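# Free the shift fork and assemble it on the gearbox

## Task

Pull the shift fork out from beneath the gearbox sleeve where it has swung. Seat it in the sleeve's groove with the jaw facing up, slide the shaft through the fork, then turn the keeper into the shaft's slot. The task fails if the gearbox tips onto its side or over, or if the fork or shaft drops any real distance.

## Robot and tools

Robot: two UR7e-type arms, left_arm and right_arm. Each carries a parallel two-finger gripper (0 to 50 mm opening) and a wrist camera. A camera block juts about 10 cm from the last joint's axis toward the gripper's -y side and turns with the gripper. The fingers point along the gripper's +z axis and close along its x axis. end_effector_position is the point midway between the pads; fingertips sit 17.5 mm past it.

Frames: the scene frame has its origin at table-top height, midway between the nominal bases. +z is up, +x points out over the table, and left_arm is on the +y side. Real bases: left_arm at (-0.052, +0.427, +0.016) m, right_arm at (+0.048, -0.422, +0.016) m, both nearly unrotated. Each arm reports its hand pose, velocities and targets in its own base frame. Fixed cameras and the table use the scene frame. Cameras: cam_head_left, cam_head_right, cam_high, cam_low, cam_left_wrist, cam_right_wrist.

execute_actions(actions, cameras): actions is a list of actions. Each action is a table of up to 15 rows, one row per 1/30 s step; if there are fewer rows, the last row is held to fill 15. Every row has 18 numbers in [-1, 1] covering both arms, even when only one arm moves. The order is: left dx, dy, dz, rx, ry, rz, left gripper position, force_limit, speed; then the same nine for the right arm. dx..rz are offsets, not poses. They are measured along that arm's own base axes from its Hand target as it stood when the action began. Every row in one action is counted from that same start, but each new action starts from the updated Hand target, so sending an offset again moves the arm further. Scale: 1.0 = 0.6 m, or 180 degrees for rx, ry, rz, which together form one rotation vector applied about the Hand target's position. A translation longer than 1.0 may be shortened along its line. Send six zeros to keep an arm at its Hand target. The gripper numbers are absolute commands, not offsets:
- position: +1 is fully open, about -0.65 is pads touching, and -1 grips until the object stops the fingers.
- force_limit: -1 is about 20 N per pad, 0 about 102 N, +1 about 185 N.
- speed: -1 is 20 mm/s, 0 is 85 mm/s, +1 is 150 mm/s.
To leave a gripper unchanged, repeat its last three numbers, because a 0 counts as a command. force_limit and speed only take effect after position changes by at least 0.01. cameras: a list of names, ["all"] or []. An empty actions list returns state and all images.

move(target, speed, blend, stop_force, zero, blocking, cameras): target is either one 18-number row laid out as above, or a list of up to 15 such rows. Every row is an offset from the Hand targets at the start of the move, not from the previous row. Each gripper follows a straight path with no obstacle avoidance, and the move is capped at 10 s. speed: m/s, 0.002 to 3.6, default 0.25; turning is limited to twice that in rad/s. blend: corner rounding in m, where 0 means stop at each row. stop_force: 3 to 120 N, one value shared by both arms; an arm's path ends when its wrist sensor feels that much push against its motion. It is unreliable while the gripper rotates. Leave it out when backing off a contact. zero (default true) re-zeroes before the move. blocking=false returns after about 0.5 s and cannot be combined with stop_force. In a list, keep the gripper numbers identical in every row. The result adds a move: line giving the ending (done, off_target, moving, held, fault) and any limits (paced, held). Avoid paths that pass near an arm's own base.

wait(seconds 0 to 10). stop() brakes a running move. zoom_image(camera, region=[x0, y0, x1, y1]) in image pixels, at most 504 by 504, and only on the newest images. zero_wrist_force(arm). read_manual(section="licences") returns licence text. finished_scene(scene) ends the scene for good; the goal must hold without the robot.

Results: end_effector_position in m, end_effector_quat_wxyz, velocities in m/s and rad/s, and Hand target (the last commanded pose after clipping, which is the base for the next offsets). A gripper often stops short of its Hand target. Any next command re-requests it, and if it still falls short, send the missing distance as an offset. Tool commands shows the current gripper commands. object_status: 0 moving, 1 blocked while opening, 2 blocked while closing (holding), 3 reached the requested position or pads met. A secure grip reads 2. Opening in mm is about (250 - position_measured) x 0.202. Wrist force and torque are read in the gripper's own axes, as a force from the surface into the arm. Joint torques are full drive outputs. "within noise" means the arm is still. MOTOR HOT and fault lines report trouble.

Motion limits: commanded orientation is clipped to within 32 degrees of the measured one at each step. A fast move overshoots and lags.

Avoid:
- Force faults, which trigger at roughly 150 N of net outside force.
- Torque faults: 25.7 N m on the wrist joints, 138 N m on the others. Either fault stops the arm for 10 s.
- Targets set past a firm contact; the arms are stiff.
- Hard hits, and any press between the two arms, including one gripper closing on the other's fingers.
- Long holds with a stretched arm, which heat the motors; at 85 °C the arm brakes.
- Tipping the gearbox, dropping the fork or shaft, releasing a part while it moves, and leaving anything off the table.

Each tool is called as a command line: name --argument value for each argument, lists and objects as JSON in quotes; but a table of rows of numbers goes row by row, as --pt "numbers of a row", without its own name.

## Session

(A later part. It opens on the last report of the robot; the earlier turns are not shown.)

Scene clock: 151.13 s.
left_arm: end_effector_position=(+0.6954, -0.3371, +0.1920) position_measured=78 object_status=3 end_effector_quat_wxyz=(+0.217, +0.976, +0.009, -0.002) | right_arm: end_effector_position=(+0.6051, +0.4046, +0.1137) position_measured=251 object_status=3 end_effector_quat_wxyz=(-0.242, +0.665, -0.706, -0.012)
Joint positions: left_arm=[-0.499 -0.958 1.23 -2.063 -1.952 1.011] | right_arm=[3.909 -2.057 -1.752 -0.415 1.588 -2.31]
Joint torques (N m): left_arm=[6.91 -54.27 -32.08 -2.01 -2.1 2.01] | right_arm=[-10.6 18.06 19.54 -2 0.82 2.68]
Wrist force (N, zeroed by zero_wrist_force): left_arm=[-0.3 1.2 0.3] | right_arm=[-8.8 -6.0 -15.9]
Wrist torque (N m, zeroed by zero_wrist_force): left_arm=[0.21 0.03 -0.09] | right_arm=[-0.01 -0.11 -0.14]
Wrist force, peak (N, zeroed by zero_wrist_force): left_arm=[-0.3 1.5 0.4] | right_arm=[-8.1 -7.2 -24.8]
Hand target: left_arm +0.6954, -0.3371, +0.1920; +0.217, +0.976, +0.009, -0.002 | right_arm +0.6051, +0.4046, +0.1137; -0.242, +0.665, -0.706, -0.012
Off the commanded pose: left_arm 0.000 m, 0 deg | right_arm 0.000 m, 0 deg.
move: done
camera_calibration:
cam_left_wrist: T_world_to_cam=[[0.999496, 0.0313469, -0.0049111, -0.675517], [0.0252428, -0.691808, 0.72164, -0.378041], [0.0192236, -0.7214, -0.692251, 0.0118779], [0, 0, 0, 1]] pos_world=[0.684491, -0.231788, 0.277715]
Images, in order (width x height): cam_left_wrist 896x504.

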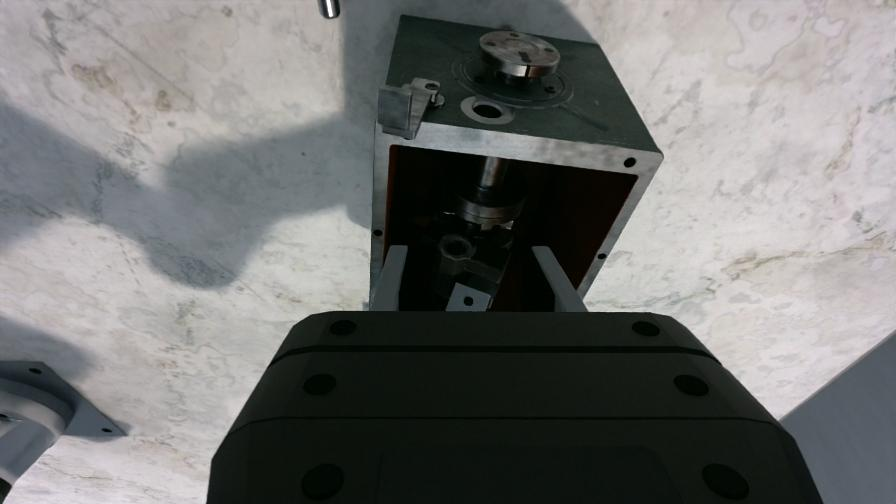

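move --pt "-0.147 0.2935 -0.20 0.1392 0 0 0.0 -0.3 0 0 0 0 0 0 0 -1 -1 0" --speed 0.2 --cameras '["cam_left_wrist"]'

Scene clock: 153.57 s.
left_arm: end_effector_position=(+0.6073, -0.1610, +0.0720) position_measured=152 object_status=3 end_effector_quat_wxyz=(+0.000, +1.000, +0.009, +0.000) | right_arm: end_effector_position=(+0.6051, +0.4046, +0.1137) position_measured=251 object_status=3 end_effector_quat_wxyz=(-0.242, +0.665, -0.706, -0.012)
Joint positions: left_arm=[-0.473 -1.119 1.696 -2.147 -1.571 1.08] | right_arm=[3.909 -2.057 -1.752 -0.415 1.588 -2.31]
Joint torques (N m): left_arm=[7.23 -47.77 -13.2 -4.69 1.25 1.71] | right_arm=[-9.49 17.03 20.14 -1.81 0.97 2.41]
Wrist force (N, zeroed by zero_wrist_force): left_arm=[-0.4 2.6 0.2] | right_arm=[-9.0 -6.1 -16.3]
Wrist torque (N m, zeroed by zero_wrist_force): left_arm=[0.38 0.05 0.07] | right_arm=[-0.01 -0.12 -0.14]
Wrist force, peak (N, zeroed by zero_wrist_force): left_arm=[0.4 2.8 0.2] | right_arm=[-9.9 -6.6 -17.3]
Hand target: left_arm +0.6072, -0.1610, +0.0720; +0.000, +1.000, +0.009, +0.000 | right_arm +0.6051, +0.4046, +0.1137; -0.242, +0.665, -0.706, -0.012
Off the commanded pose: left_arm 0.000 m, 0 deg | right_arm 0.000 m, 0 deg.
move: done
camera_calibration:
cam_left_wrist: T_world_to_cam=[[0.999497, 0.0304773, 0.008824, -0.594598], [0.0252427, -0.932295, 0.360818, -0.180207], [0.0192233, -0.360413, -0.932595, 0.132964], [0, 0, 0, 1]] pos_world=[0.596291, -0.101962, 0.19427]
Images, in order (width x height): cam_left_wrist 896x504.

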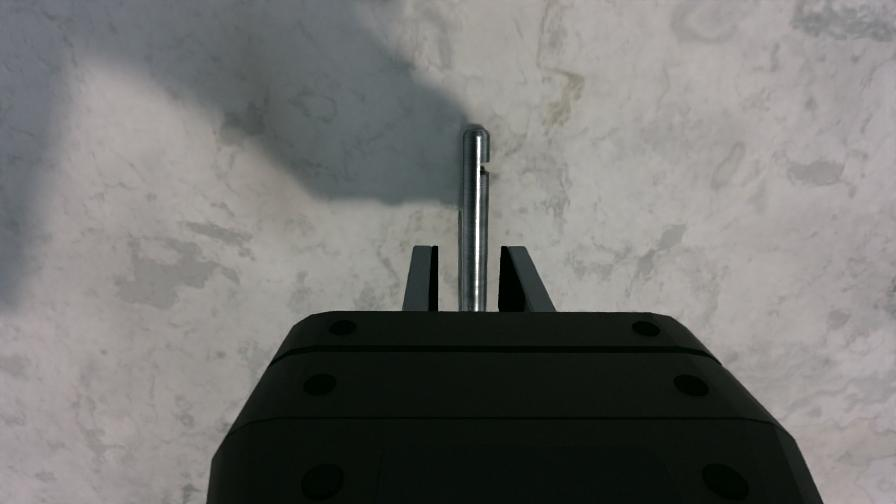

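move --pt "0.0107 0 -0.09 0 0 0.0067 0.0 -0.3 0 0 0 0 0 0 0 -1 -1 0" --speed 0.08 --cameras '["cam_left_wrist"]'

Scene clock: 155.00 s.
left_arm: end_effector_position=(+0.6136, -0.1610, +0.0180) position_measured=152 object_status=3 end_effector_quat_wxyz=(+0.000, +1.000, +0.019, +0.000) | right_arm: end_effector_position=(+0.6051, +0.4046, +0.1137) position_measured=251 object_status=3 end_effector_quat_wxyz=(-0.242, +0.665, -0.706, -0.012)
Joint positions: left_arm=[-0.468 -1.031 1.722 -2.262 -1.571 1.064] | right_arm=[3.909 -2.057 -1.752 -0.415 1.588 -2.31]
Joint torques (N m): left_arm=[7.27 -31.3 -11.54 -4.85 0.58 -2.33] | right_arm=[-11.12 18.21 19.52 -2 0.88 2.58]
Wrist force (N, zeroed by zero_wrist_force): left_arm=[-0.2 2.6 0.4] | right_arm=[-9.4 -6.3 -16.3]
Wrist torque (N m, zeroed by zero_wrist_force): left_arm=[0.38 0.02 0.13] | right_arm=[-0.02 -0.08 -0.14]
Wrist force, peak (N, zeroed by zero_wrist_force): left_arm=[-0.3 2.6 0.5] | right_arm=[-9.7 -6.6 -17.2]
Hand target: left_arm +0.6137, -0.1610, +0.0180; +0.000, +1.000, +0.019, +0.000 | right_arm +0.6051, +0.4046, +0.1137; -0.242, +0.665, -0.706, -0.012
Off the commanded pose: left_arm 0.000 m, 0 deg | right_arm 0.000 m, 0 deg.
move: done
camera_calibration:
cam_left_wrist: T_world_to_cam=[[0.998636, 0.0514599, 0.00883665, -0.596585], [0.044812, -0.931578, 0.360769, -0.172756], [0.0267972, -0.359881, -0.932613, 0.0779245], [0, 0, 0, 1]] pos_world=[0.601424, -0.102192, 0.14027]
Images, in order (width x height): cam_left_wrist 896x504.

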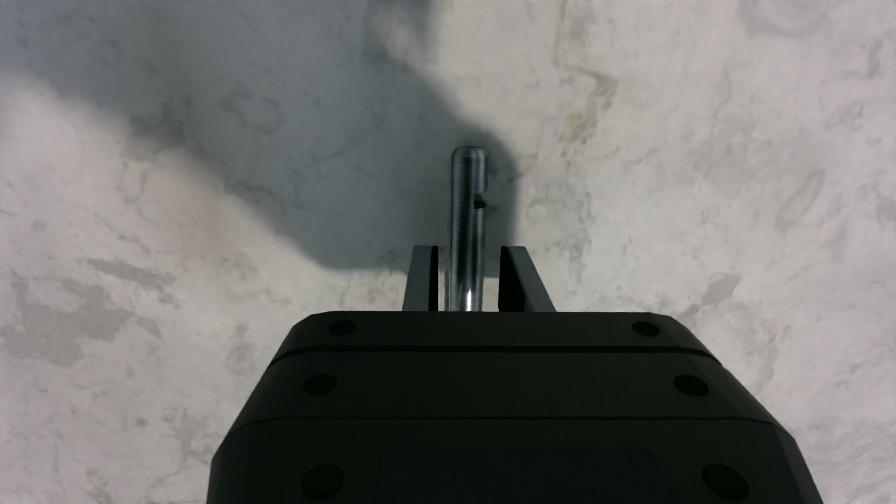

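move --pt "0 0 -0.0263 0 0 0 0.0 -0.3 0 0 0 0 0 0 0 -1 -1 0" --speed 0.03 --stop_force 8

execute_actions --actions '[[[0,0,0,0,0,0,-1,-0.3,-0.5,0,0,0,0,0,0,-1,-1,0]],[[0,0,0,0,0,0,-1,-0.3,-0.5,0,0,0,0,0,0,-1,-1,0]]]'

Scene clock: 156.70 s.
left_arm: end_effector_position=(+0.6137, -0.1610, +0.0022) position_measured=152 object_status=3 end_effector_quat_wxyz=(+0.000, +1.000, +0.019, +0.000) | right_arm: end_effector_position=(+0.6051, +0.4046, +0.1137) position_measured=251 object_status=3 end_effector_quat_wxyz=(-0.242, +0.665, -0.706, -0.012)
Joint positions: left_arm=[-0.468 -1.007 1.733 -2.297 -1.571 1.064] | right_arm=[3.909 -2.057 -1.752 -0.415 1.588 -2.31]
Joint torques (N m): left_arm=[6.7 -29.98 -10.02 -4.45 0.32 -2.15] | right_arm=[-10.68 18.4 20.45 -1.92 0.91 2.52]
Wrist force (N, zeroed by zero_wrist_force): left_arm=[-3.0 1.1 -7.9] | right_arm=[-9.4 -6.1 -16.7]
Wrist torque (N m, zeroed by zero_wrist_force): left_arm=[0.30 0.12 0.15] | right_arm=[0.02 -0.11 -0.14]
Wrist force, peak (N, zeroed by zero_wrist_force): left_arm=[-2.9 0.8 -8.8] | right_arm=[-9.8 -6.5 -17.4]
Hand target: left_arm +0.6137, -0.1610, +0.0022; +0.000, +1.000, +0.019, +0.000 | right_arm +0.6051, +0.4046, +0.1137; -0.242, +0.665, -0.706, -0.012
Off the commanded pose: left_arm 0.000 m, 0 deg | right_arm 0.000 m, 0 deg.
move: contact (left_arm)

Scene clock: 157.90 s.
left_arm: end_effector_position=(+0.6137, -0.1610, +0.0022) position_measured=197 object_status=2 end_effector_quat_wxyz=(+0.000, +1.000, +0.019, +0.000) | right_arm: end_effector_position=(+0.6051, +0.4046, +0.1137) position_measured=251 object_status=3 end_effector_quat_wxyz=(-0.242, +0.665, -0.706, -0.012)
Joint positions: left_arm=[-0.468 -1.007 1.733 -2.297 -1.571 1.064] | right_arm=[3.909 -2.057 -1.752 -0.415 1.588 -2.31]
Joint torques (N m): left_arm=[6.97 -33.24 -10.94 -0.8 0.28 -2.15] | right_arm=[-10.16 17.61 19.52 -1.94 1 2.24]
Wrist force (N, zeroed by zero_wrist_force): left_arm=[0.2 2.7 -5.6] | right_arm=[-9.8 -6.4 -17.3]
Wrist torque (N m, zeroed by zero_wrist_force): left_arm=[0.38 0.03 0.14] | right_arm=[0.01 -0.10 -0.14]
Wrist force, peak (N, zeroed by zero_wrist_force): left_arm=[-0.4 2.6 -7.3] | right_arm=[-9.7 -6.5 -17.4]
Hand target: left_arm +0.6137, -0.1610, +0.0022; +0.000, +1.000, +0.019, +0.000 | right_arm +0.6051, +0.4046, +0.1137; -0.242, +0.665, -0.706, -0.012
Off the commanded pose: left_arm 0.000 m, 0 deg | right_arm 0.000 m, 0 deg.
Step readings (end_effector_position of left_arm | right_arm):
0: (+0.6137, -0.1610, +0.0022) | (+0.6051, +0.4046, +0.1137)
1: (+0.6137, -0.1610, +0.0022) | (+0.6051, +0.4046, +0.1137)
2: (+0.6137, -0.1610, +0.0022) | (+0.6051, +0.4046, +0.1137)
4: (+0.6137, -0.1610, +0.0022) | (+0.6051, +0.4046, +0.1137)
8: (+0.6137, -0.1610, +0.0022) | (+0.6051, +0.4046, +0.1137)
15: (+0.6137, -0.1610, +0.0022) | (+0.6051, +0.4046, +0.1137)
16: (+0.6137, -0.1610, +0.0022) | (+0.6051, +0.4046, +0.1137)
17: (+0.6137, -0.1610, +0.0022) | (+0.6051, +0.4046, +0.1137)
19: (+0.6137, -0.1610, +0.0022) | (+0.6051, +0.4046, +0.1137)
23: (+0.6137, -0.1610, +0.0022) | (+0.6051, +0.4046, +0.1137)
30: (+0.6137, -0.1610, +0.0022) | (+0.6051, +0.4046, +0.1137)

move --pt "0 0 0.1 0 0 0 -1 -0.3 -0.5 0 0 0 0 0 0 -1 -1 0" --pt "0.189 0.0543 0.1625 0 0 -0.0454 -1 -0.3 -0.5 0 0 0 0 0 0 -1 -1 0" --speed 0.12 --blend '[0.03,0]' --cameras '["cam_right_wrist","cam_low","cam_head_left"]'

Scene clock: 161.43 s.
left_arm: end_effector_position=(+0.7270, -0.1284, +0.0997) position_measured=197 object_status=2 end_effector_quat_wxyz=(+0.000, +0.999, -0.052, +0.000) | right_arm: end_effector_position=(+0.6051, +0.4046, +0.1137) position_measured=251 object_status=3 end_effector_quat_wxyz=(-0.242, +0.665, -0.706, -0.012)
Joint positions: left_arm=[-0.356 -0.912 1.277 -1.935 -1.571 1.318] | right_arm=[3.909 -2.057 -1.752 -0.415 1.588 -2.31]
Joint torques (N m): left_arm=[7.53 -41.23 -31.78 -1.82 -1.48 2.06] | right_arm=[-9.47 20.91 19.31 -2.13 0.76 2.05]
Wrist force (N, zeroed by zero_wrist_force): left_arm=[-0.1 2.4 1.9] | right_arm=[-8.8 -5.9 -15.8]
Wrist torque (N m, zeroed by zero_wrist_force): left_arm=[0.44 0.02 0.06] | right_arm=[0.00 -0.11 -0.14]
Wrist force, peak (N, zeroed by zero_wrist_force): left_arm=[0.2 2.7 -5.8] | right_arm=[-9.8 -6.5 -17.3]
Hand target: left_arm +0.7271, -0.1284, +0.0997; +0.000, +0.999, -0.052, +0.000 | right_arm +0.6051, +0.4046, +0.1137; -0.242, +0.665, -0.706, -0.012
Off the commanded pose: left_arm 0.000 m, 0 deg | right_arm 0.000 m, 0 deg.
move: done
camera_calibration:
cam_right_wrist: T_world_to_cam=[[0.0200464, -0.929702, -0.367767, 0.415254], [-0.999781, -0.0208341, -0.00182887, 0.634088], [-0.00596178, 0.367723, -0.929916, 0.0915356], [0, 0, 0, 1]] pos_world=[0.626171, 0.365613, 0.238997]
Images, in order (width x height): cam_head_left 896x504, cam_low 896x504, cam_right_wrist 896x504.

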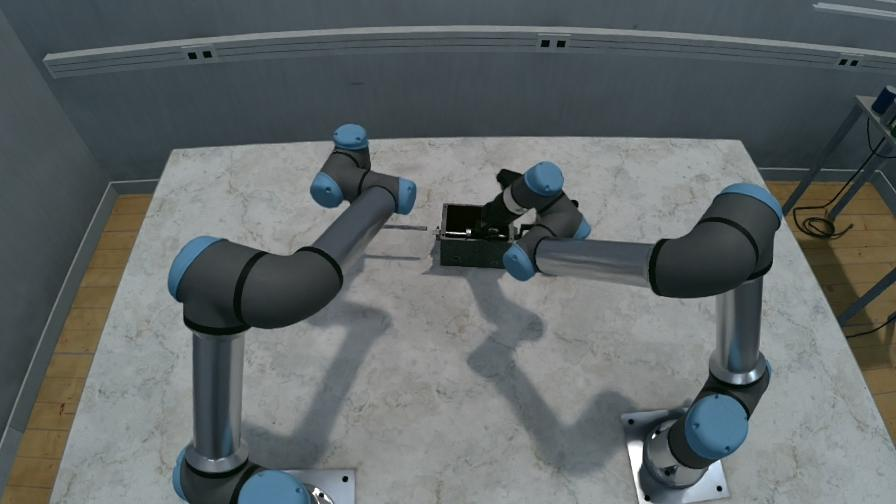

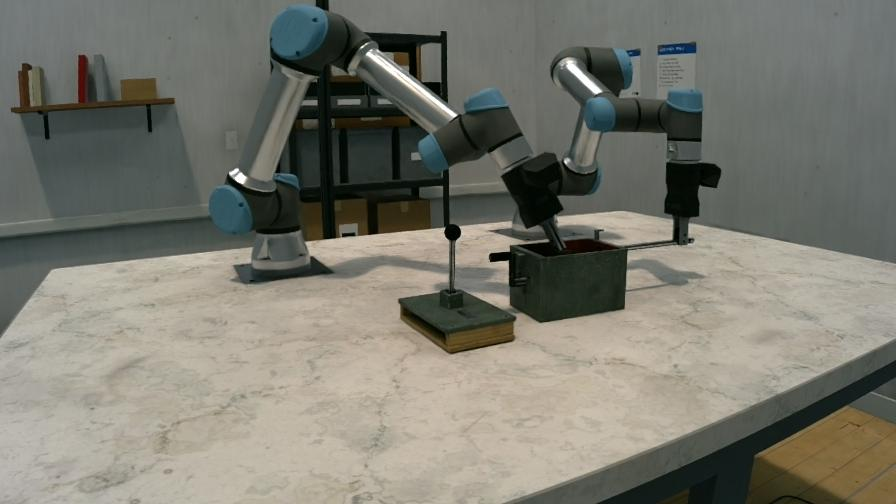

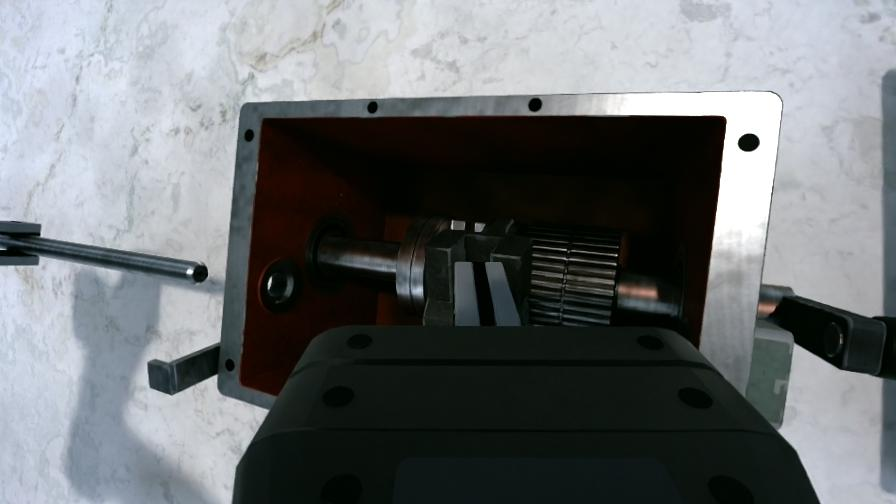

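zoom_image --camera "cam_right_wrist" --region '[140, 210, 340, 400]'

zoom_image --camera "cam_right_wrist" --region '[0, 200, 210, 300]'

Scaled by 2.520 from the camera's 896x504 image, which has a finer 1280x720 frame.

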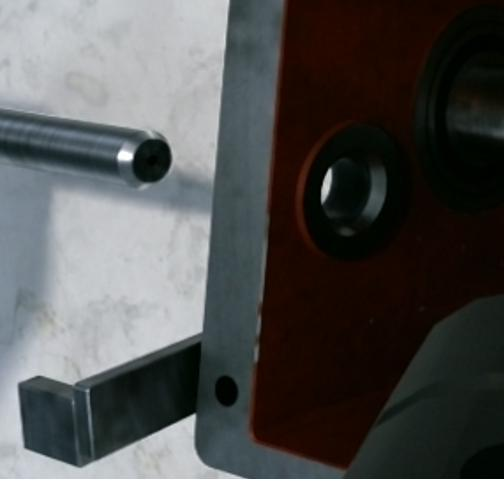

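Scaled by 2.400 from the camera's 896x504 image, which has a finer 1280x720 frame.

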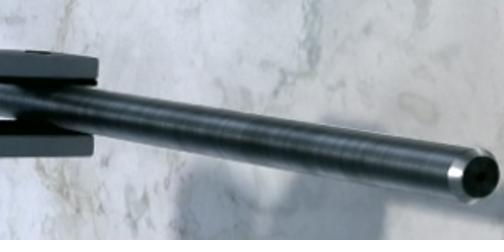

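zoom_image --camera "cam_low" --region '[490, 200, 710, 330]'

Scaled by 2.291 from the camera's 896x504 image, which has a finer 1280x720 frame.

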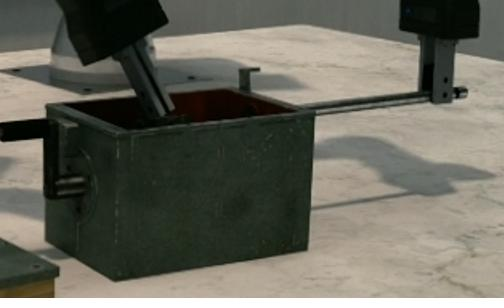

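move --pt "0.0035 -0.0003 0 0 0 -0.0044 -1 -0.3 -0.5 0 0 0 0 0 0 -1 -1 0" --pt "-0.0031 -0.0563 0 0 0 -0.0044 -1 -0.3 -0.5 0 0 0 0 0 0 -1 -1 0" --speed 0.05 --cameras '["cam_right_wrist"]'

zoom_image --camera "cam_right_wrist" --region '[140, 210, 340, 400]'

Scene clock: 163.90 s.
left_arm: end_effector_position=(+0.7252, -0.1621, +0.0997) position_measured=197 object_status=2 end_effector_quat_wxyz=(+0.000, +0.998, -0.059, +0.000) | right_arm: end_effector_position=(+0.6051, +0.4046, +0.1137) position_measured=251 object_status=3 end_effector_quat_wxyz=(-0.242, +0.665, -0.706, -0.012)
Joint positions: left_arm=[-0.4 -0.901 1.258 -1.927 -1.571 1.288] | right_arm=[3.909 -2.057 -1.752 -0.415 1.588 -2.31]
Joint torques (N m): left_arm=[-9.77 -41.79 -31.58 -1.77 -0.69 -2.23] | right_arm=[-10.5 20.29 19.59 -1.98 0.76 2.14]
Wrist force (N, zeroed by zero_wrist_force): left_arm=[0.0 2.5 1.6] | right_arm=[-9.3 -6.0 -16.1]
Wrist torque (N m, zeroed by zero_wrist_force): left_arm=[0.48 -0.01 0.13] | right_arm=[0.01 -0.08 -0.14]
Wrist force, peak (N, zeroed by zero_wrist_force): left_arm=[-0.1 3.3 2.1] | right_arm=[-9.6 -6.5 -17.4]
Hand target: left_arm +0.7252, -0.1622, +0.0997; +0.000, +0.998, -0.059, +0.000 | right_arm +0.6051, +0.4046, +0.1137; -0.242, +0.665, -0.706, -0.012
Off the commanded pose: left_arm 0.000 m, 0 deg | right_arm 0.000 m, 0 deg.
move: done
camera_calibration:
cam_right_wrist: T_world_to_cam=[[0.0200464, -0.929702, -0.367767, 0.415254], [-0.999781, -0.0208341, -0.00182887, 0.634088], [-0.00596178, 0.367723, -0.929916, 0.0915356], [0, 0, 0, 1]] pos_world=[0.626171, 0.365613, 0.238997]
Images, in order (width x height): cam_right_wrist 896x504.

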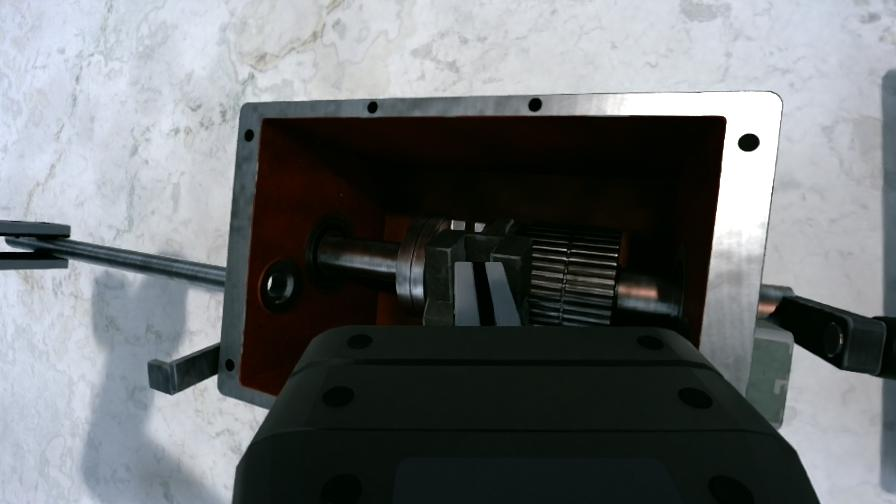

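Scaled by 2.520 from the camera's 896x504 image, which has a finer 1280x720 frame.

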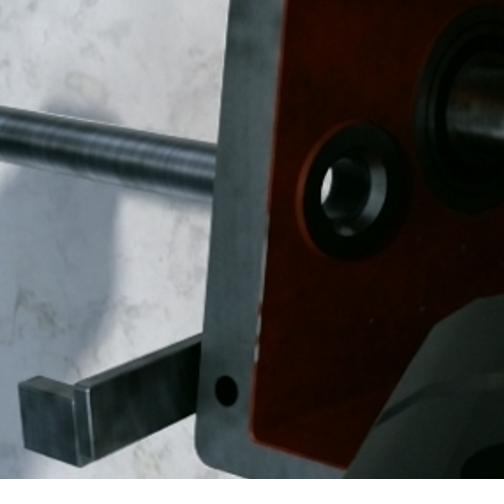

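move --pt "-0.0063 -0.053 0 0 0 0 -1 -0.3 -0.5 0 0 0 0 0 0 -1 -1 0" --speed 0.015 --stop_force 5 --cameras '["cam_right_wrist"]'

zoom_image --camera "cam_right_wrist" --region '[140, 210, 340, 400]'

Scene clock: 166.97 s.
left_arm: end_effector_position=(+0.7214, -0.1940, +0.0997) position_measured=197 object_status=2 end_effector_quat_wxyz=(+0.000, +0.998, -0.059, +0.000) | right_arm: end_effector_position=(+0.6051, +0.4046, +0.1137) position_measured=251 object_status=3 end_effector_quat_wxyz=(-0.242, +0.665, -0.706, -0.012)
Joint positions: left_arm=[-0.442 -0.892 1.242 -1.921 -1.571 1.246] | right_arm=[3.909 -2.057 -1.752 -0.415 1.588 -2.31]
Joint torques (N m): left_arm=[-10.02 -42.06 -31.55 -1.08 -1.34 -2.05] | right_arm=[-10.45 20.06 19.53 -1.92 0.58 1.91]
Wrist force (N, zeroed by zero_wrist_force): left_arm=[1.8 1.6 1.5] | right_arm=[-9.7 -6.5 -16.8]
Wrist torque (N m, zeroed by zero_wrist_force): left_arm=[0.49 0.07 -0.16] | right_arm=[-0.02 -0.08 -0.14]
Wrist force, peak (N, zeroed by zero_wrist_force): left_arm=[1.6 -5.2 1.7] | right_arm=[-9.8 -6.6 -17.4]
Hand target: left_arm +0.7214, -0.1940, +0.0997; +0.000, +0.998, -0.059, +0.000 | right_arm +0.6051, +0.4046, +0.1137; -0.242, +0.665, -0.706, -0.012
Off the commanded pose: left_arm 0.000 m, 0 deg | right_arm 0.000 m, 0 deg.
move: done
camera_calibration:
cam_right_wrist: T_world_to_cam=[[0.0200464, -0.929702, -0.367767, 0.415254], [-0.999781, -0.0208341, -0.00182887, 0.634088], [-0.00596178, 0.367723, -0.929916, 0.0915356], [0, 0, 0, 1]] pos_world=[0.626171, 0.365613, 0.238997]
Images, in order (width x height): cam_right_wrist 896x504.

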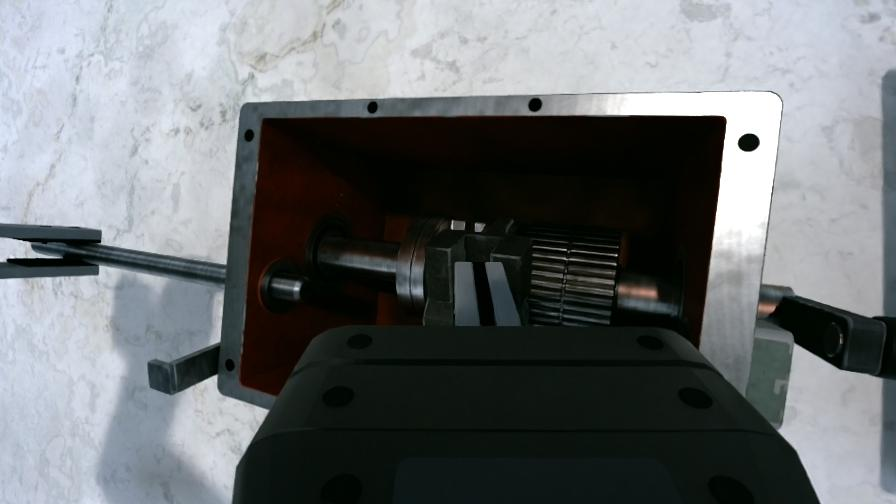

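Scaled by 2.520 from the camera's 896x504 image, which has a finer 1280x720 frame.

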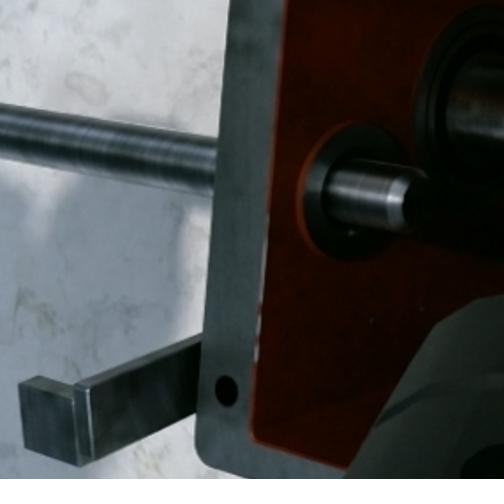

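move --target '[-0.01175, -0.09931, 0, 0, 0, 0, -1, -0.3, -0.5, 0, 0, 0, 0, 0, 0, -1, -1, 0]' --speed 0.03 --stop_force 6 --cameras '["cam_right_wrist"]'

Scene clock: 170.73 s.
left_arm: end_effector_position=(+0.7144, -0.2536, +0.0997) position_measured=197 object_status=2 end_effector_quat_wxyz=(+0.000, +0.998, -0.059, +0.000) | right_arm: end_effector_position=(+0.6051, +0.4046, +0.1137) position_measured=251 object_status=3 end_effector_quat_wxyz=(-0.242, +0.665, -0.706, -0.012)
Joint positions: left_arm=[-0.518 -0.865 1.196 -1.901 -1.571 1.171] | right_arm=[3.909 -2.057 -1.752 -0.415 1.588 -2.31]
Joint torques (N m): left_arm=[-12.67 -43.36 -32.08 -1.15 -1.83 -1.92] | right_arm=[-10.77 19.94 19.3 -2.03 0.83 1.65]
Wrist force (N, zeroed by zero_wrist_force): left_arm=[4.8 -2.5 2.3] | right_arm=[-9.7 -6.7 -17.2]
Wrist torque (N m, zeroed by zero_wrist_force): left_arm=[0.50 0.05 -0.24] | right_arm=[-0.03 -0.11 -0.14]
Wrist force, peak (N, zeroed by zero_wrist_force): left_arm=[4.9 -2.1 4.2] | right_arm=[-9.9 -6.5 -17.3]
Hand target: left_arm +0.7144, -0.2536, +0.0997; +0.000, +0.998, -0.059, +0.000 | right_arm +0.6051, +0.4046, +0.1137; -0.242, +0.665, -0.706, -0.012
Off the commanded pose: left_arm 0.000 m, 0 deg | right_arm 0.000 m, 0 deg.
move: done
camera_calibration:
cam_right_wrist: T_world_to_cam=[[0.0200464, -0.929702, -0.367767, 0.415254], [-0.999781, -0.0208341, -0.00182887, 0.634088], [-0.00596178, 0.367723, -0.929916, 0.0915356], [0, 0, 0, 1]] pos_world=[0.626171, 0.365613, 0.238997]
Images, in order (width x height): cam_right_wrist 896x504.

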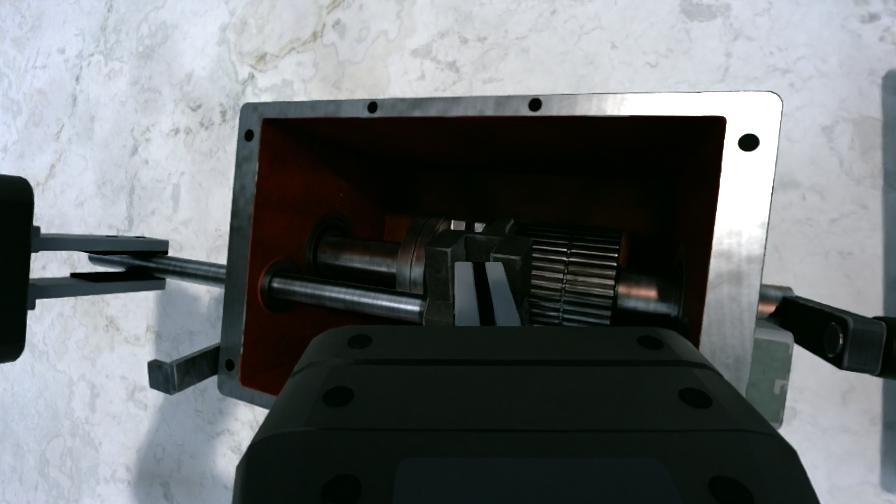

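zoom_image --camera "cam_right_wrist" --region '[330, 210, 530, 340]'

move --target '[-0.00235, -0.01986, 0, 0, 0, 0, -1, -0.3, -0.5, 0, 0, 0, 0, 0, 0, -1, -1, 0]' --speed 0.01 --stop_force 5 --cameras '["cam_right_wrist"]'

zoom_image --camera "cam_right_wrist" --region '[330, 210, 530, 340]'

Scaled by 2.520 from the camera's 896x504 image, which has a finer 1280x720 frame.

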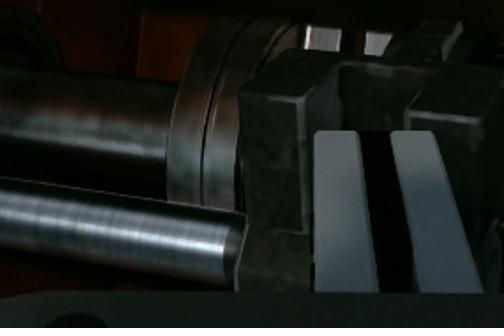

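Scene clock: 172.57 s.
left_arm: end_effector_position=(+0.7137, -0.2590, +0.0997) position_measured=197 object_status=2 end_effector_quat_wxyz=(+0.000, +0.998, -0.059, +0.000) | right_arm: end_effector_position=(+0.6051, +0.4046, +0.1137) position_measured=251 object_status=3 end_effector_quat_wxyz=(-0.242, +0.665, -0.706, -0.012)
Joint positions: left_arm=[-0.525 -0.862 1.191 -1.899 -1.571 1.164] | right_arm=[3.909 -2.057 -1.752 -0.415 1.588 -2.31]
Joint torques (N m): left_arm=[5.49 -63.59 -17.46 -3.97 -1.6 2.26] | right_arm=[3.81 20.71 19.1 -1.19 0.96 1.66]
Wrist force (N, zeroed by zero_wrist_force): left_arm=[4.5 1.0 6.9] | right_arm=[-5.9 -7.8 -21.9]
Wrist torque (N m, zeroed by zero_wrist_force): left_arm=[0.49 0.05 -0.07] | right_arm=[-0.01 0.03 -0.15]
Wrist force, peak (N, zeroed by zero_wrist_force): left_arm=[3.2 -8.4 6.4] | right_arm=[-5.8 -7.9 -22.0]
Hand target: left_arm +0.7137, -0.2590, +0.0997; +0.000, +0.998, -0.059, +0.000 (not the last commanded pose) | right_arm +0.6051, +0.4046, +0.1137; -0.242, +0.665, -0.706, -0.012
Off the commanded pose: left_arm 0.006 m, 0 deg | right_arm 0.000 m, 0 deg.
move: contact (left_arm)
camera_calibration:
cam_right_wrist: T_world_to_cam=[[0.0200464, -0.929702, -0.367767, 0.415254], [-0.999781, -0.0208341, -0.00182887, 0.634088], [-0.00596178, 0.367723, -0.929916, 0.0915356], [0, 0, 0, 1]] pos_world=[0.626171, 0.365613, 0.238997]
Images, in order (width x height): cam_right_wrist 896x504.

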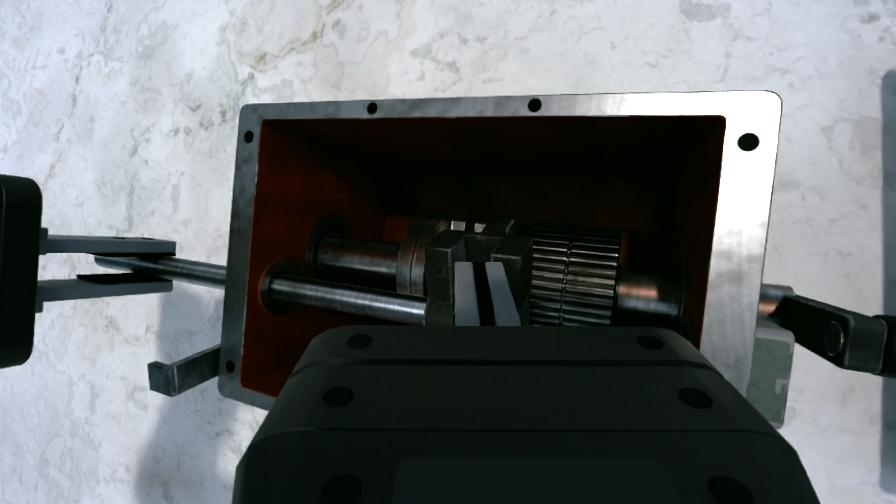

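Scaled by 2.520 from the camera's 896x504 image, which has a finer 1280x720 frame.

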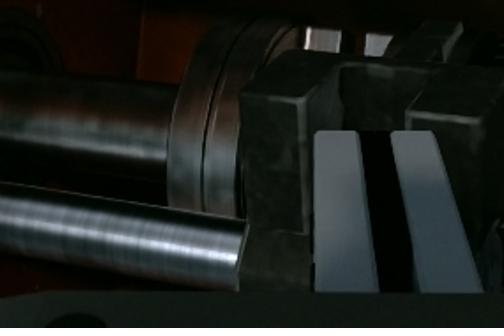

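execute_actions --actions '[]' --cameras '["cam_left_wrist"]'

zoom_image --camera "cam_left_wrist" --region '[400, 120, 500, 200]'

Scene clock: 172.97 s.
left_arm: end_effector_position=(+0.7137, -0.2590, +0.0997) position_measured=197 object_status=2 end_effector_quat_wxyz=(+0.000, +0.998, -0.059, +0.000) | right_arm: end_effector_position=(+0.6051, +0.4046, +0.1137) position_measured=251 object_status=3 end_effector_quat_wxyz=(-0.242, +0.665, -0.706, -0.012)
Joint positions: left_arm=[-0.525 -0.862 1.191 -1.899 -1.571 1.164] | right_arm=[3.909 -2.057 -1.752 -0.415 1.588 -2.31]
Joint velocities: within noise
Joint torques (N m): left_arm=[5.6 -63.58 -17.71 -3.37 -1.68 2.2] | right_arm=[5.38 21.08 19.49 -1.22 0.77 1.92]
Wrist force (N, zeroed by zero_wrist_force): left_arm=[4.5 1.8 9.3] | right_arm=[-4.9 -7.1 -20.4]
Wrist torque (N m, zeroed by zero_wrist_force): left_arm=[0.55 0.06 -0.07] | right_arm=[0.01 0.01 -0.15]
Wrist force, peak (N, zeroed by zero_wrist_force): left_arm=[4.5 1.8 9.3] | right_arm=[-6.0 -7.8 -21.8]
Hand target: left_arm +0.7137, -0.2590, +0.0997; +0.000, +0.998, -0.059, +0.000 (not the last commanded pose) | right_arm +0.6051, +0.4046, +0.1137; -0.242, +0.665, -0.706, -0.012
Tool commands: left_gripper/position=-1.0 left_gripper/force_limit=-0.3 left_gripper/speed=-0.5 right_gripper/position=-1.0 right_gripper/force_limit=-1.0 right_gripper/speed=+0.0
Off the commanded pose: left_arm 0.006 m, 0 deg | right_arm 0.000 m, 0 deg.
camera_calibration:
cam_left_wrist: T_world_to_cam=[[0.994469, -0.104658, 0.00882908, -0.729655], [-0.100782, -0.927204, 0.360744, -0.193007], [-0.0295683, -0.359638, -0.932623, 0.156443], [0, 0, 0, 1]] pos_world=[0.710793, -0.199058, 0.22197]
Images, in order (width x height): cam_left_wrist 896x504.

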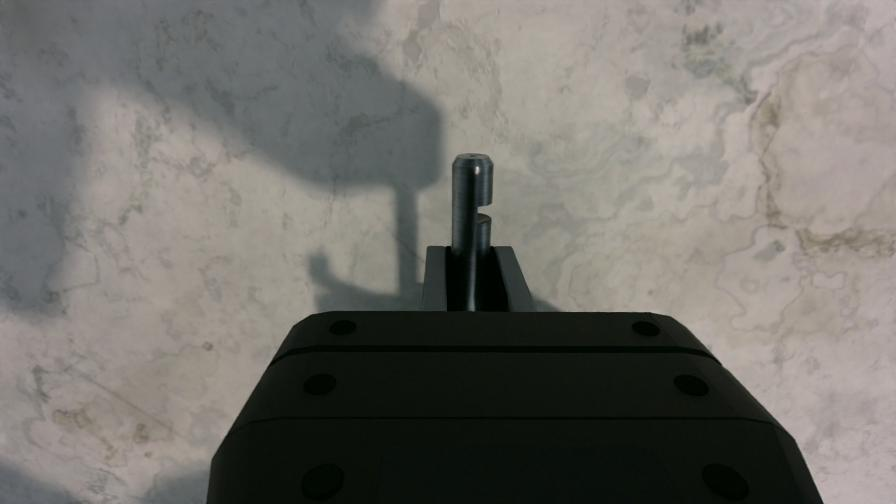

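Scaled by 5.040 from the camera's 896x504 image, which has a finer 1280x720 frame.

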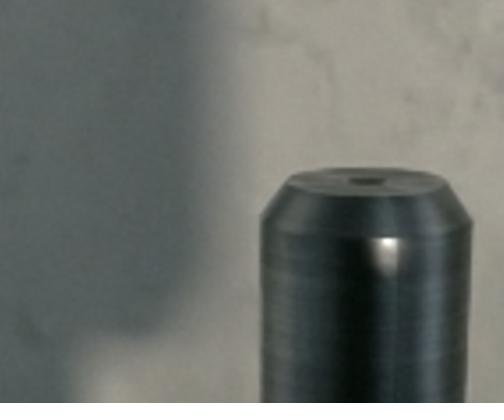

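move --target '[0.00059, 0.004966, 0, 0, 0, 0, -1, -0.3, -0.5, 0, 0, 0, 0, 0, 0, -1, -1, 0]' --speed 0.02

wait --seconds 0.3

Scene clock: 174.17 s.
left_arm: end_effector_position=(+0.7141, -0.2561, +0.0997) position_measured=197 object_status=2 end_effector_quat_wxyz=(+0.000, +0.998, -0.059, +0.000) | right_arm: end_effector_position=(+0.6051, +0.4046, +0.1137) position_measured=251 object_status=3 end_effector_quat_wxyz=(-0.242, +0.665, -0.706, -0.012)
Joint positions: left_arm=[-0.521 -0.864 1.193 -1.9 -1.571 1.168] | right_arm=[3.909 -2.057 -1.752 -0.415 1.588 -2.31]
Joint torques (N m): left_arm=[9.61 -60.26 -14.51 -4.04 2.19 2.27] | right_arm=[4.49 22.22 18.52 -0.45 0.78 1.53]
Wrist force (N, zeroed by zero_wrist_force): left_arm=[1.3 8.0 3.4] | right_arm=[-5.2 -8.4 -20.2]
Wrist torque (N m, zeroed by zero_wrist_force): left_arm=[0.56 0.06 -0.07] | right_arm=[-0.04 0.00 -0.15]
Wrist force, peak (N, zeroed by zero_wrist_force): left_arm=[3.2 16.3 5.9] | right_arm=[-5.9 -8.0 -21.8]
Hand target: left_arm +0.7141, -0.2561, +0.0997; +0.000, +0.998, -0.059, +0.000 | right_arm +0.6051, +0.4046, +0.1137; -0.242, +0.665, -0.706, -0.012
Off the commanded pose: left_arm 0.000 m, 0 deg | right_arm 0.000 m, 0 deg.
move: done

Scene clock: 174.47 s.
left_arm: end_effector_position=(+0.7141, -0.2561, +0.0997) position_measured=197 object_status=2 end_effector_quat_wxyz=(+0.000, +0.998, -0.059, +0.000) | right_arm: end_effector_position=(+0.6051, +0.4046, +0.1137) position_measured=251 object_status=3 end_effector_quat_wxyz=(-0.242, +0.665, -0.706, -0.012)
Joint positions: left_arm=[-0.521 -0.864 1.193 -1.9 -1.571 1.168] | right_arm=[3.909 -2.057 -1.752 -0.415 1.588 -2.31]
Joint torques (N m): left_arm=[10.55 -60.08 -15.29 -4.15 1.79 2.16] | right_arm=[4.91 22.32 20.49 -0.38 0.84 1.76]
Wrist force (N, zeroed by zero_wrist_force): left_arm=[1.3 8.3 2.7] | right_arm=[-5.3 -8.3 -20.5]
Wrist torque (N m, zeroed by zero_wrist_force): left_arm=[0.58 0.06 -0.06] | right_arm=[-0.03 0.00 -0.15]
Wrist force, peak (N, zeroed by zero_wrist_force): left_arm=[1.4 8.5 3.5] | right_arm=[-5.9 -8.8 -21.1]
Hand target: left_arm +0.7141, -0.2561, +0.0997; +0.000, +0.998, -0.059, +0.000 | right_arm +0.6051, +0.4046, +0.1137; -0.242, +0.665, -0.706, -0.012
Tool commands: left_gripper/position=-1.0 left_gripper/force_limit=-0.3 left_gripper/speed=-0.5 right_gripper/position=-1.0 right_gripper/force_limit=-1.0 right_gripper/speed=+0.0
Off the commanded pose: left_arm 0.000 m, 0 deg | right_arm 0.000 m, 0 deg.
wait: 0.30 s; at rest by 0.17 s

execute_actions --actions '[]' --cameras '["cam_right_wrist"]'

zoom_image --camera "cam_right_wrist" --region '[380, 260, 480, 340]'

Scene clock: 174.60 s.
left_arm: end_effector_position=(+0.7141, -0.2561, +0.0997) position_measured=197 object_status=2 end_effector_quat_wxyz=(+0.000, +0.998, -0.059, +0.000) | right_arm: end_effector_position=(+0.6051, +0.4046, +0.1137) position_measured=251 object_status=3 end_effector_quat_wxyz=(-0.242, +0.665, -0.706, -0.012)
Joint positions: left_arm=[-0.521 -0.864 1.193 -1.9 -1.571 1.168] | right_arm=[3.909 -2.057 -1.752 -0.415 1.588 -2.31]
Joint velocities: within noise
Joint torques (N m): left_arm=[10.35 -59.93 -15.4 -4.06 1.58 2.21] | right_arm=[4.42 20.36 19.29 -0.09 0.91 1.59]
Wrist force (N, zeroed by zero_wrist_force): left_arm=[1.3 8.2 3.0] | right_arm=[-5.5 -8.5 -20.3]
Wrist torque (N m, zeroed by zero_wrist_force): left_arm=[0.55 0.06 -0.06] | right_arm=[-0.04 0.02 -0.15]
Wrist force, peak (N, zeroed by zero_wrist_force): left_arm=[1.5 8.4 4.1] | right_arm=[-5.8 -8.6 -21.0]
Hand target: left_arm +0.7141, -0.2561, +0.0997; +0.000, +0.998, -0.059, +0.000 | right_arm +0.6051, +0.4046, +0.1137; -0.242, +0.665, -0.706, -0.012
Tool commands: left_gripper/position=-1.0 left_gripper/force_limit=-0.3 left_gripper/speed=-0.5 right_gripper/position=-1.0 right_gripper/force_limit=-1.0 right_gripper/speed=+0.0
Off the commanded pose: left_arm 0.000 m, 0 deg | right_arm 0.000 m, 0 deg.
camera_calibration:
cam_right_wrist: T_world_to_cam=[[0.0200464, -0.929702, -0.367767, 0.415254], [-0.999781, -0.0208341, -0.00182887, 0.634088], [-0.00596178, 0.367723, -0.929916, 0.0915356], [0, 0, 0, 1]] pos_world=[0.626171, 0.365613, 0.238997]
Images, in order (width x height): cam_right_wrist 896x504.

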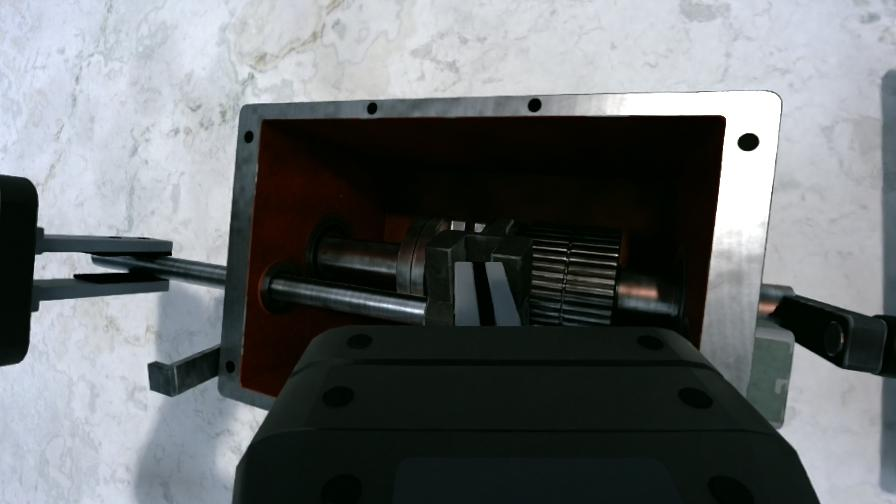

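Scaled by 5.040 from the camera's 896x504 image, which has a finer 1280x720 frame.

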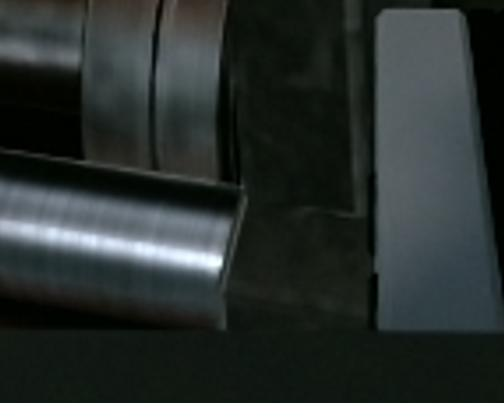

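move --target '[-0.00235, -0.01986, 0, 0, 0, 0, -1, -0.3, -0.5, 0, 0, 0, 0, 0, 0, -1, -1, 0]' --speed 0.015 --stop_force 12 --cameras '["cam_right_wrist"]'

zoom_image --camera "cam_right_wrist" --region '[380, 260, 480, 340]'

Scene clock: 176.57 s.
left_arm: end_effector_position=(+0.7140, -0.2568, +0.0997) position_measured=197 object_status=2 end_effector_quat_wxyz=(+0.000, +0.998, -0.059, +0.000) | right_arm: end_effector_position=(+0.6051, +0.4046, +0.1137) position_measured=251 object_status=3 end_effector_quat_wxyz=(-0.242, +0.665, -0.706, -0.012)
Joint positions: left_arm=[-0.522 -0.864 1.193 -1.9 -1.571 1.167] | right_arm=[3.909 -2.057 -1.752 -0.415 1.588 -2.31]
Joint torques (N m): left_arm=[10.44 -60.99 -15.33 -3.5 0.02 2.3] | right_arm=[4.05 20.9 20.31 -0.22 0.83 1.46]
Wrist force (N, zeroed by zero_wrist_force): left_arm=[2.4 8.8 3.9] | right_arm=[-5.5 -8.4 -20.6]
Wrist torque (N m, zeroed by zero_wrist_force): left_arm=[0.58 0.09 -0.13] | right_arm=[-0.02 0.01 -0.15]
Wrist force, peak (N, zeroed by zero_wrist_force): left_arm=[2.8 9.4 4.5] | right_arm=[-5.9 -8.8 -21.4]
Hand target: left_arm +0.7140, -0.2568, +0.0997; +0.000, +0.998, -0.059, +0.000 (not the last commanded pose) | right_arm +0.6051, +0.4046, +0.1137; -0.242, +0.665, -0.706, -0.012
Off the commanded pose: left_arm 0.011 m, 0 deg | right_arm 0.000 m, 0 deg.
move: contact (left_arm)
camera_calibration:
cam_right_wrist: T_world_to_cam=[[0.0200464, -0.929702, -0.367767, 0.415254], [-0.999781, -0.0208341, -0.00182887, 0.634088], [-0.00596178, 0.367723, -0.929916, 0.0915356], [0, 0, 0, 1]] pos_world=[0.626171, 0.365613, 0.238997]
Images, in order (width x height): cam_right_wrist 896x504.

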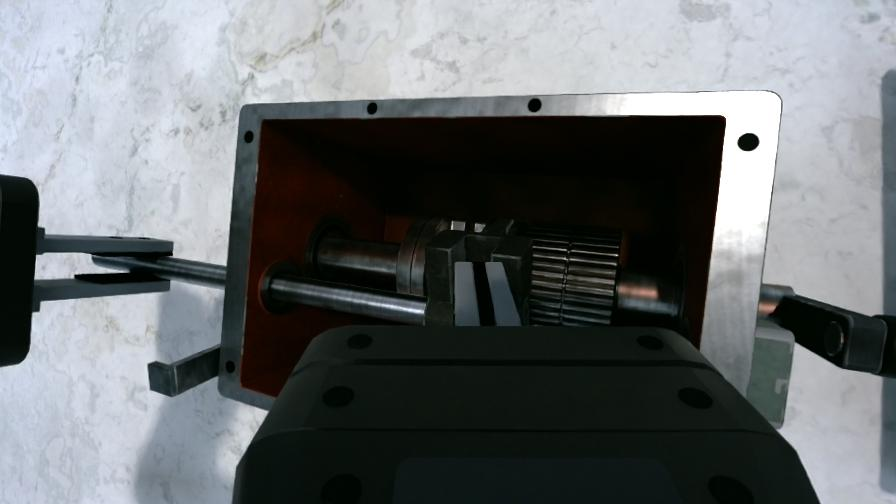

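Scaled by 5.040 from the camera's 896x504 image, which has a finer 1280x720 frame.

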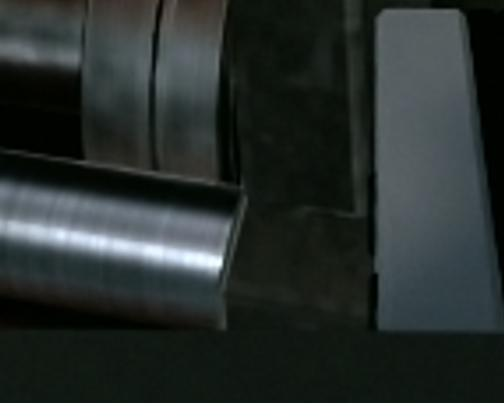

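move --target '[-0.00235, -0.01986, 0, 0, 0, 0, -1, -0.3, -0.5, 0, 0, 0, 0, 0, 0, -1, -1, 0]' --speed 0.015 --stop_force 20 --cameras '["cam_right_wrist"]'

zoom_image --camera "cam_right_wrist" --region '[380, 260, 480, 340]'

Scene clock: 178.30 s.
left_arm: end_effector_position=(+0.7137, -0.2595, +0.0998) position_measured=197 object_status=2 end_effector_quat_wxyz=(+0.000, +0.998, -0.059, +0.000) | right_arm: end_effector_position=(+0.6051, +0.4046, +0.1137) position_measured=251 object_status=3 end_effector_quat_wxyz=(-0.242, +0.665, -0.706, -0.012)
Joint positions: left_arm=[-0.525 -0.862 1.19 -1.899 -1.57 1.163] | right_arm=[3.909 -2.057 -1.752 -0.415 1.588 -2.31]
Joint torques (N m): left_arm=[12.98 -66.52 -18.03 -1.26 2.97 2.26] | right_arm=[5.25 23.13 19.98 -0.16 0.91 1.41]
Wrist force (N, zeroed by zero_wrist_force): left_arm=[4.7 14.2 14.1] | right_arm=[-5.7 -7.1 -20.7]
Wrist torque (N m, zeroed by zero_wrist_force): left_arm=[0.68 0.10 -0.07] | right_arm=[0.02 0.00 -0.15]
Wrist force, peak (N, zeroed by zero_wrist_force): left_arm=[4.8 14.3 14.4] | right_arm=[-6.4 -7.6 -22.2]
Hand target: left_arm +0.7137, -0.2595, +0.0998; +0.000, +0.998, -0.059, +0.000 (not the last commanded pose) | right_arm +0.6051, +0.4046, +0.1137; -0.242, +0.665, -0.706, -0.012
Off the commanded pose: left_arm 0.009 m, 0 deg | right_arm 0.000 m, 0 deg.
move: contact (left_arm)
camera_calibration:
cam_right_wrist: T_world_to_cam=[[0.0200464, -0.929702, -0.367767, 0.415254], [-0.999781, -0.0208341, -0.00182887, 0.634088], [-0.00596178, 0.367723, -0.929916, 0.0915356], [0, 0, 0, 1]] pos_world=[0.626171, 0.365613, 0.238997]
Images, in order (width x height): cam_right_wrist 896x504.

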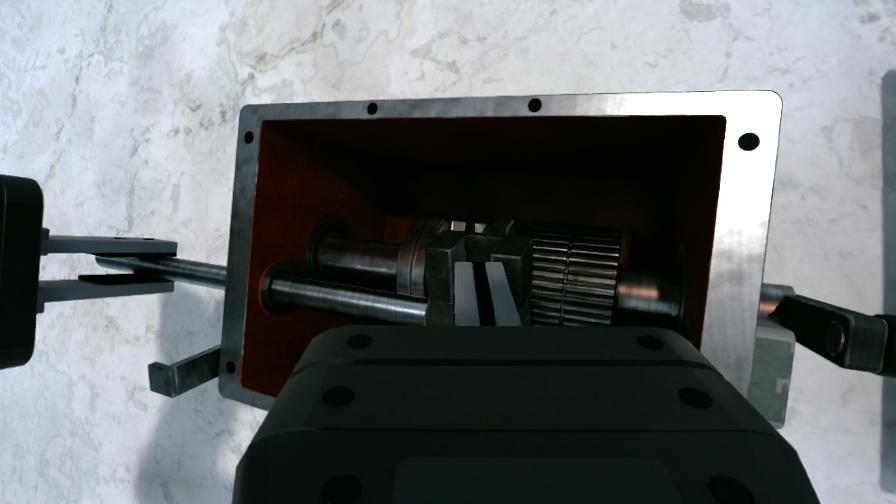

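Scaled by 5.040 from the camera's 896x504 image, which has a finer 1280x720 frame.

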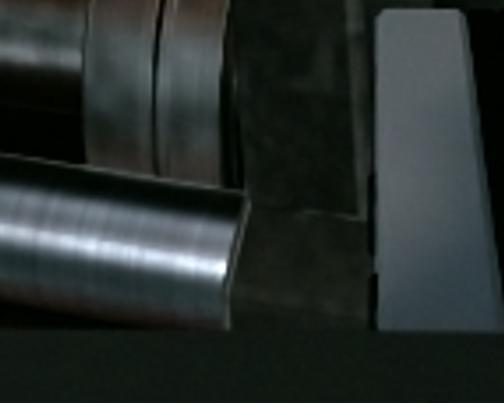

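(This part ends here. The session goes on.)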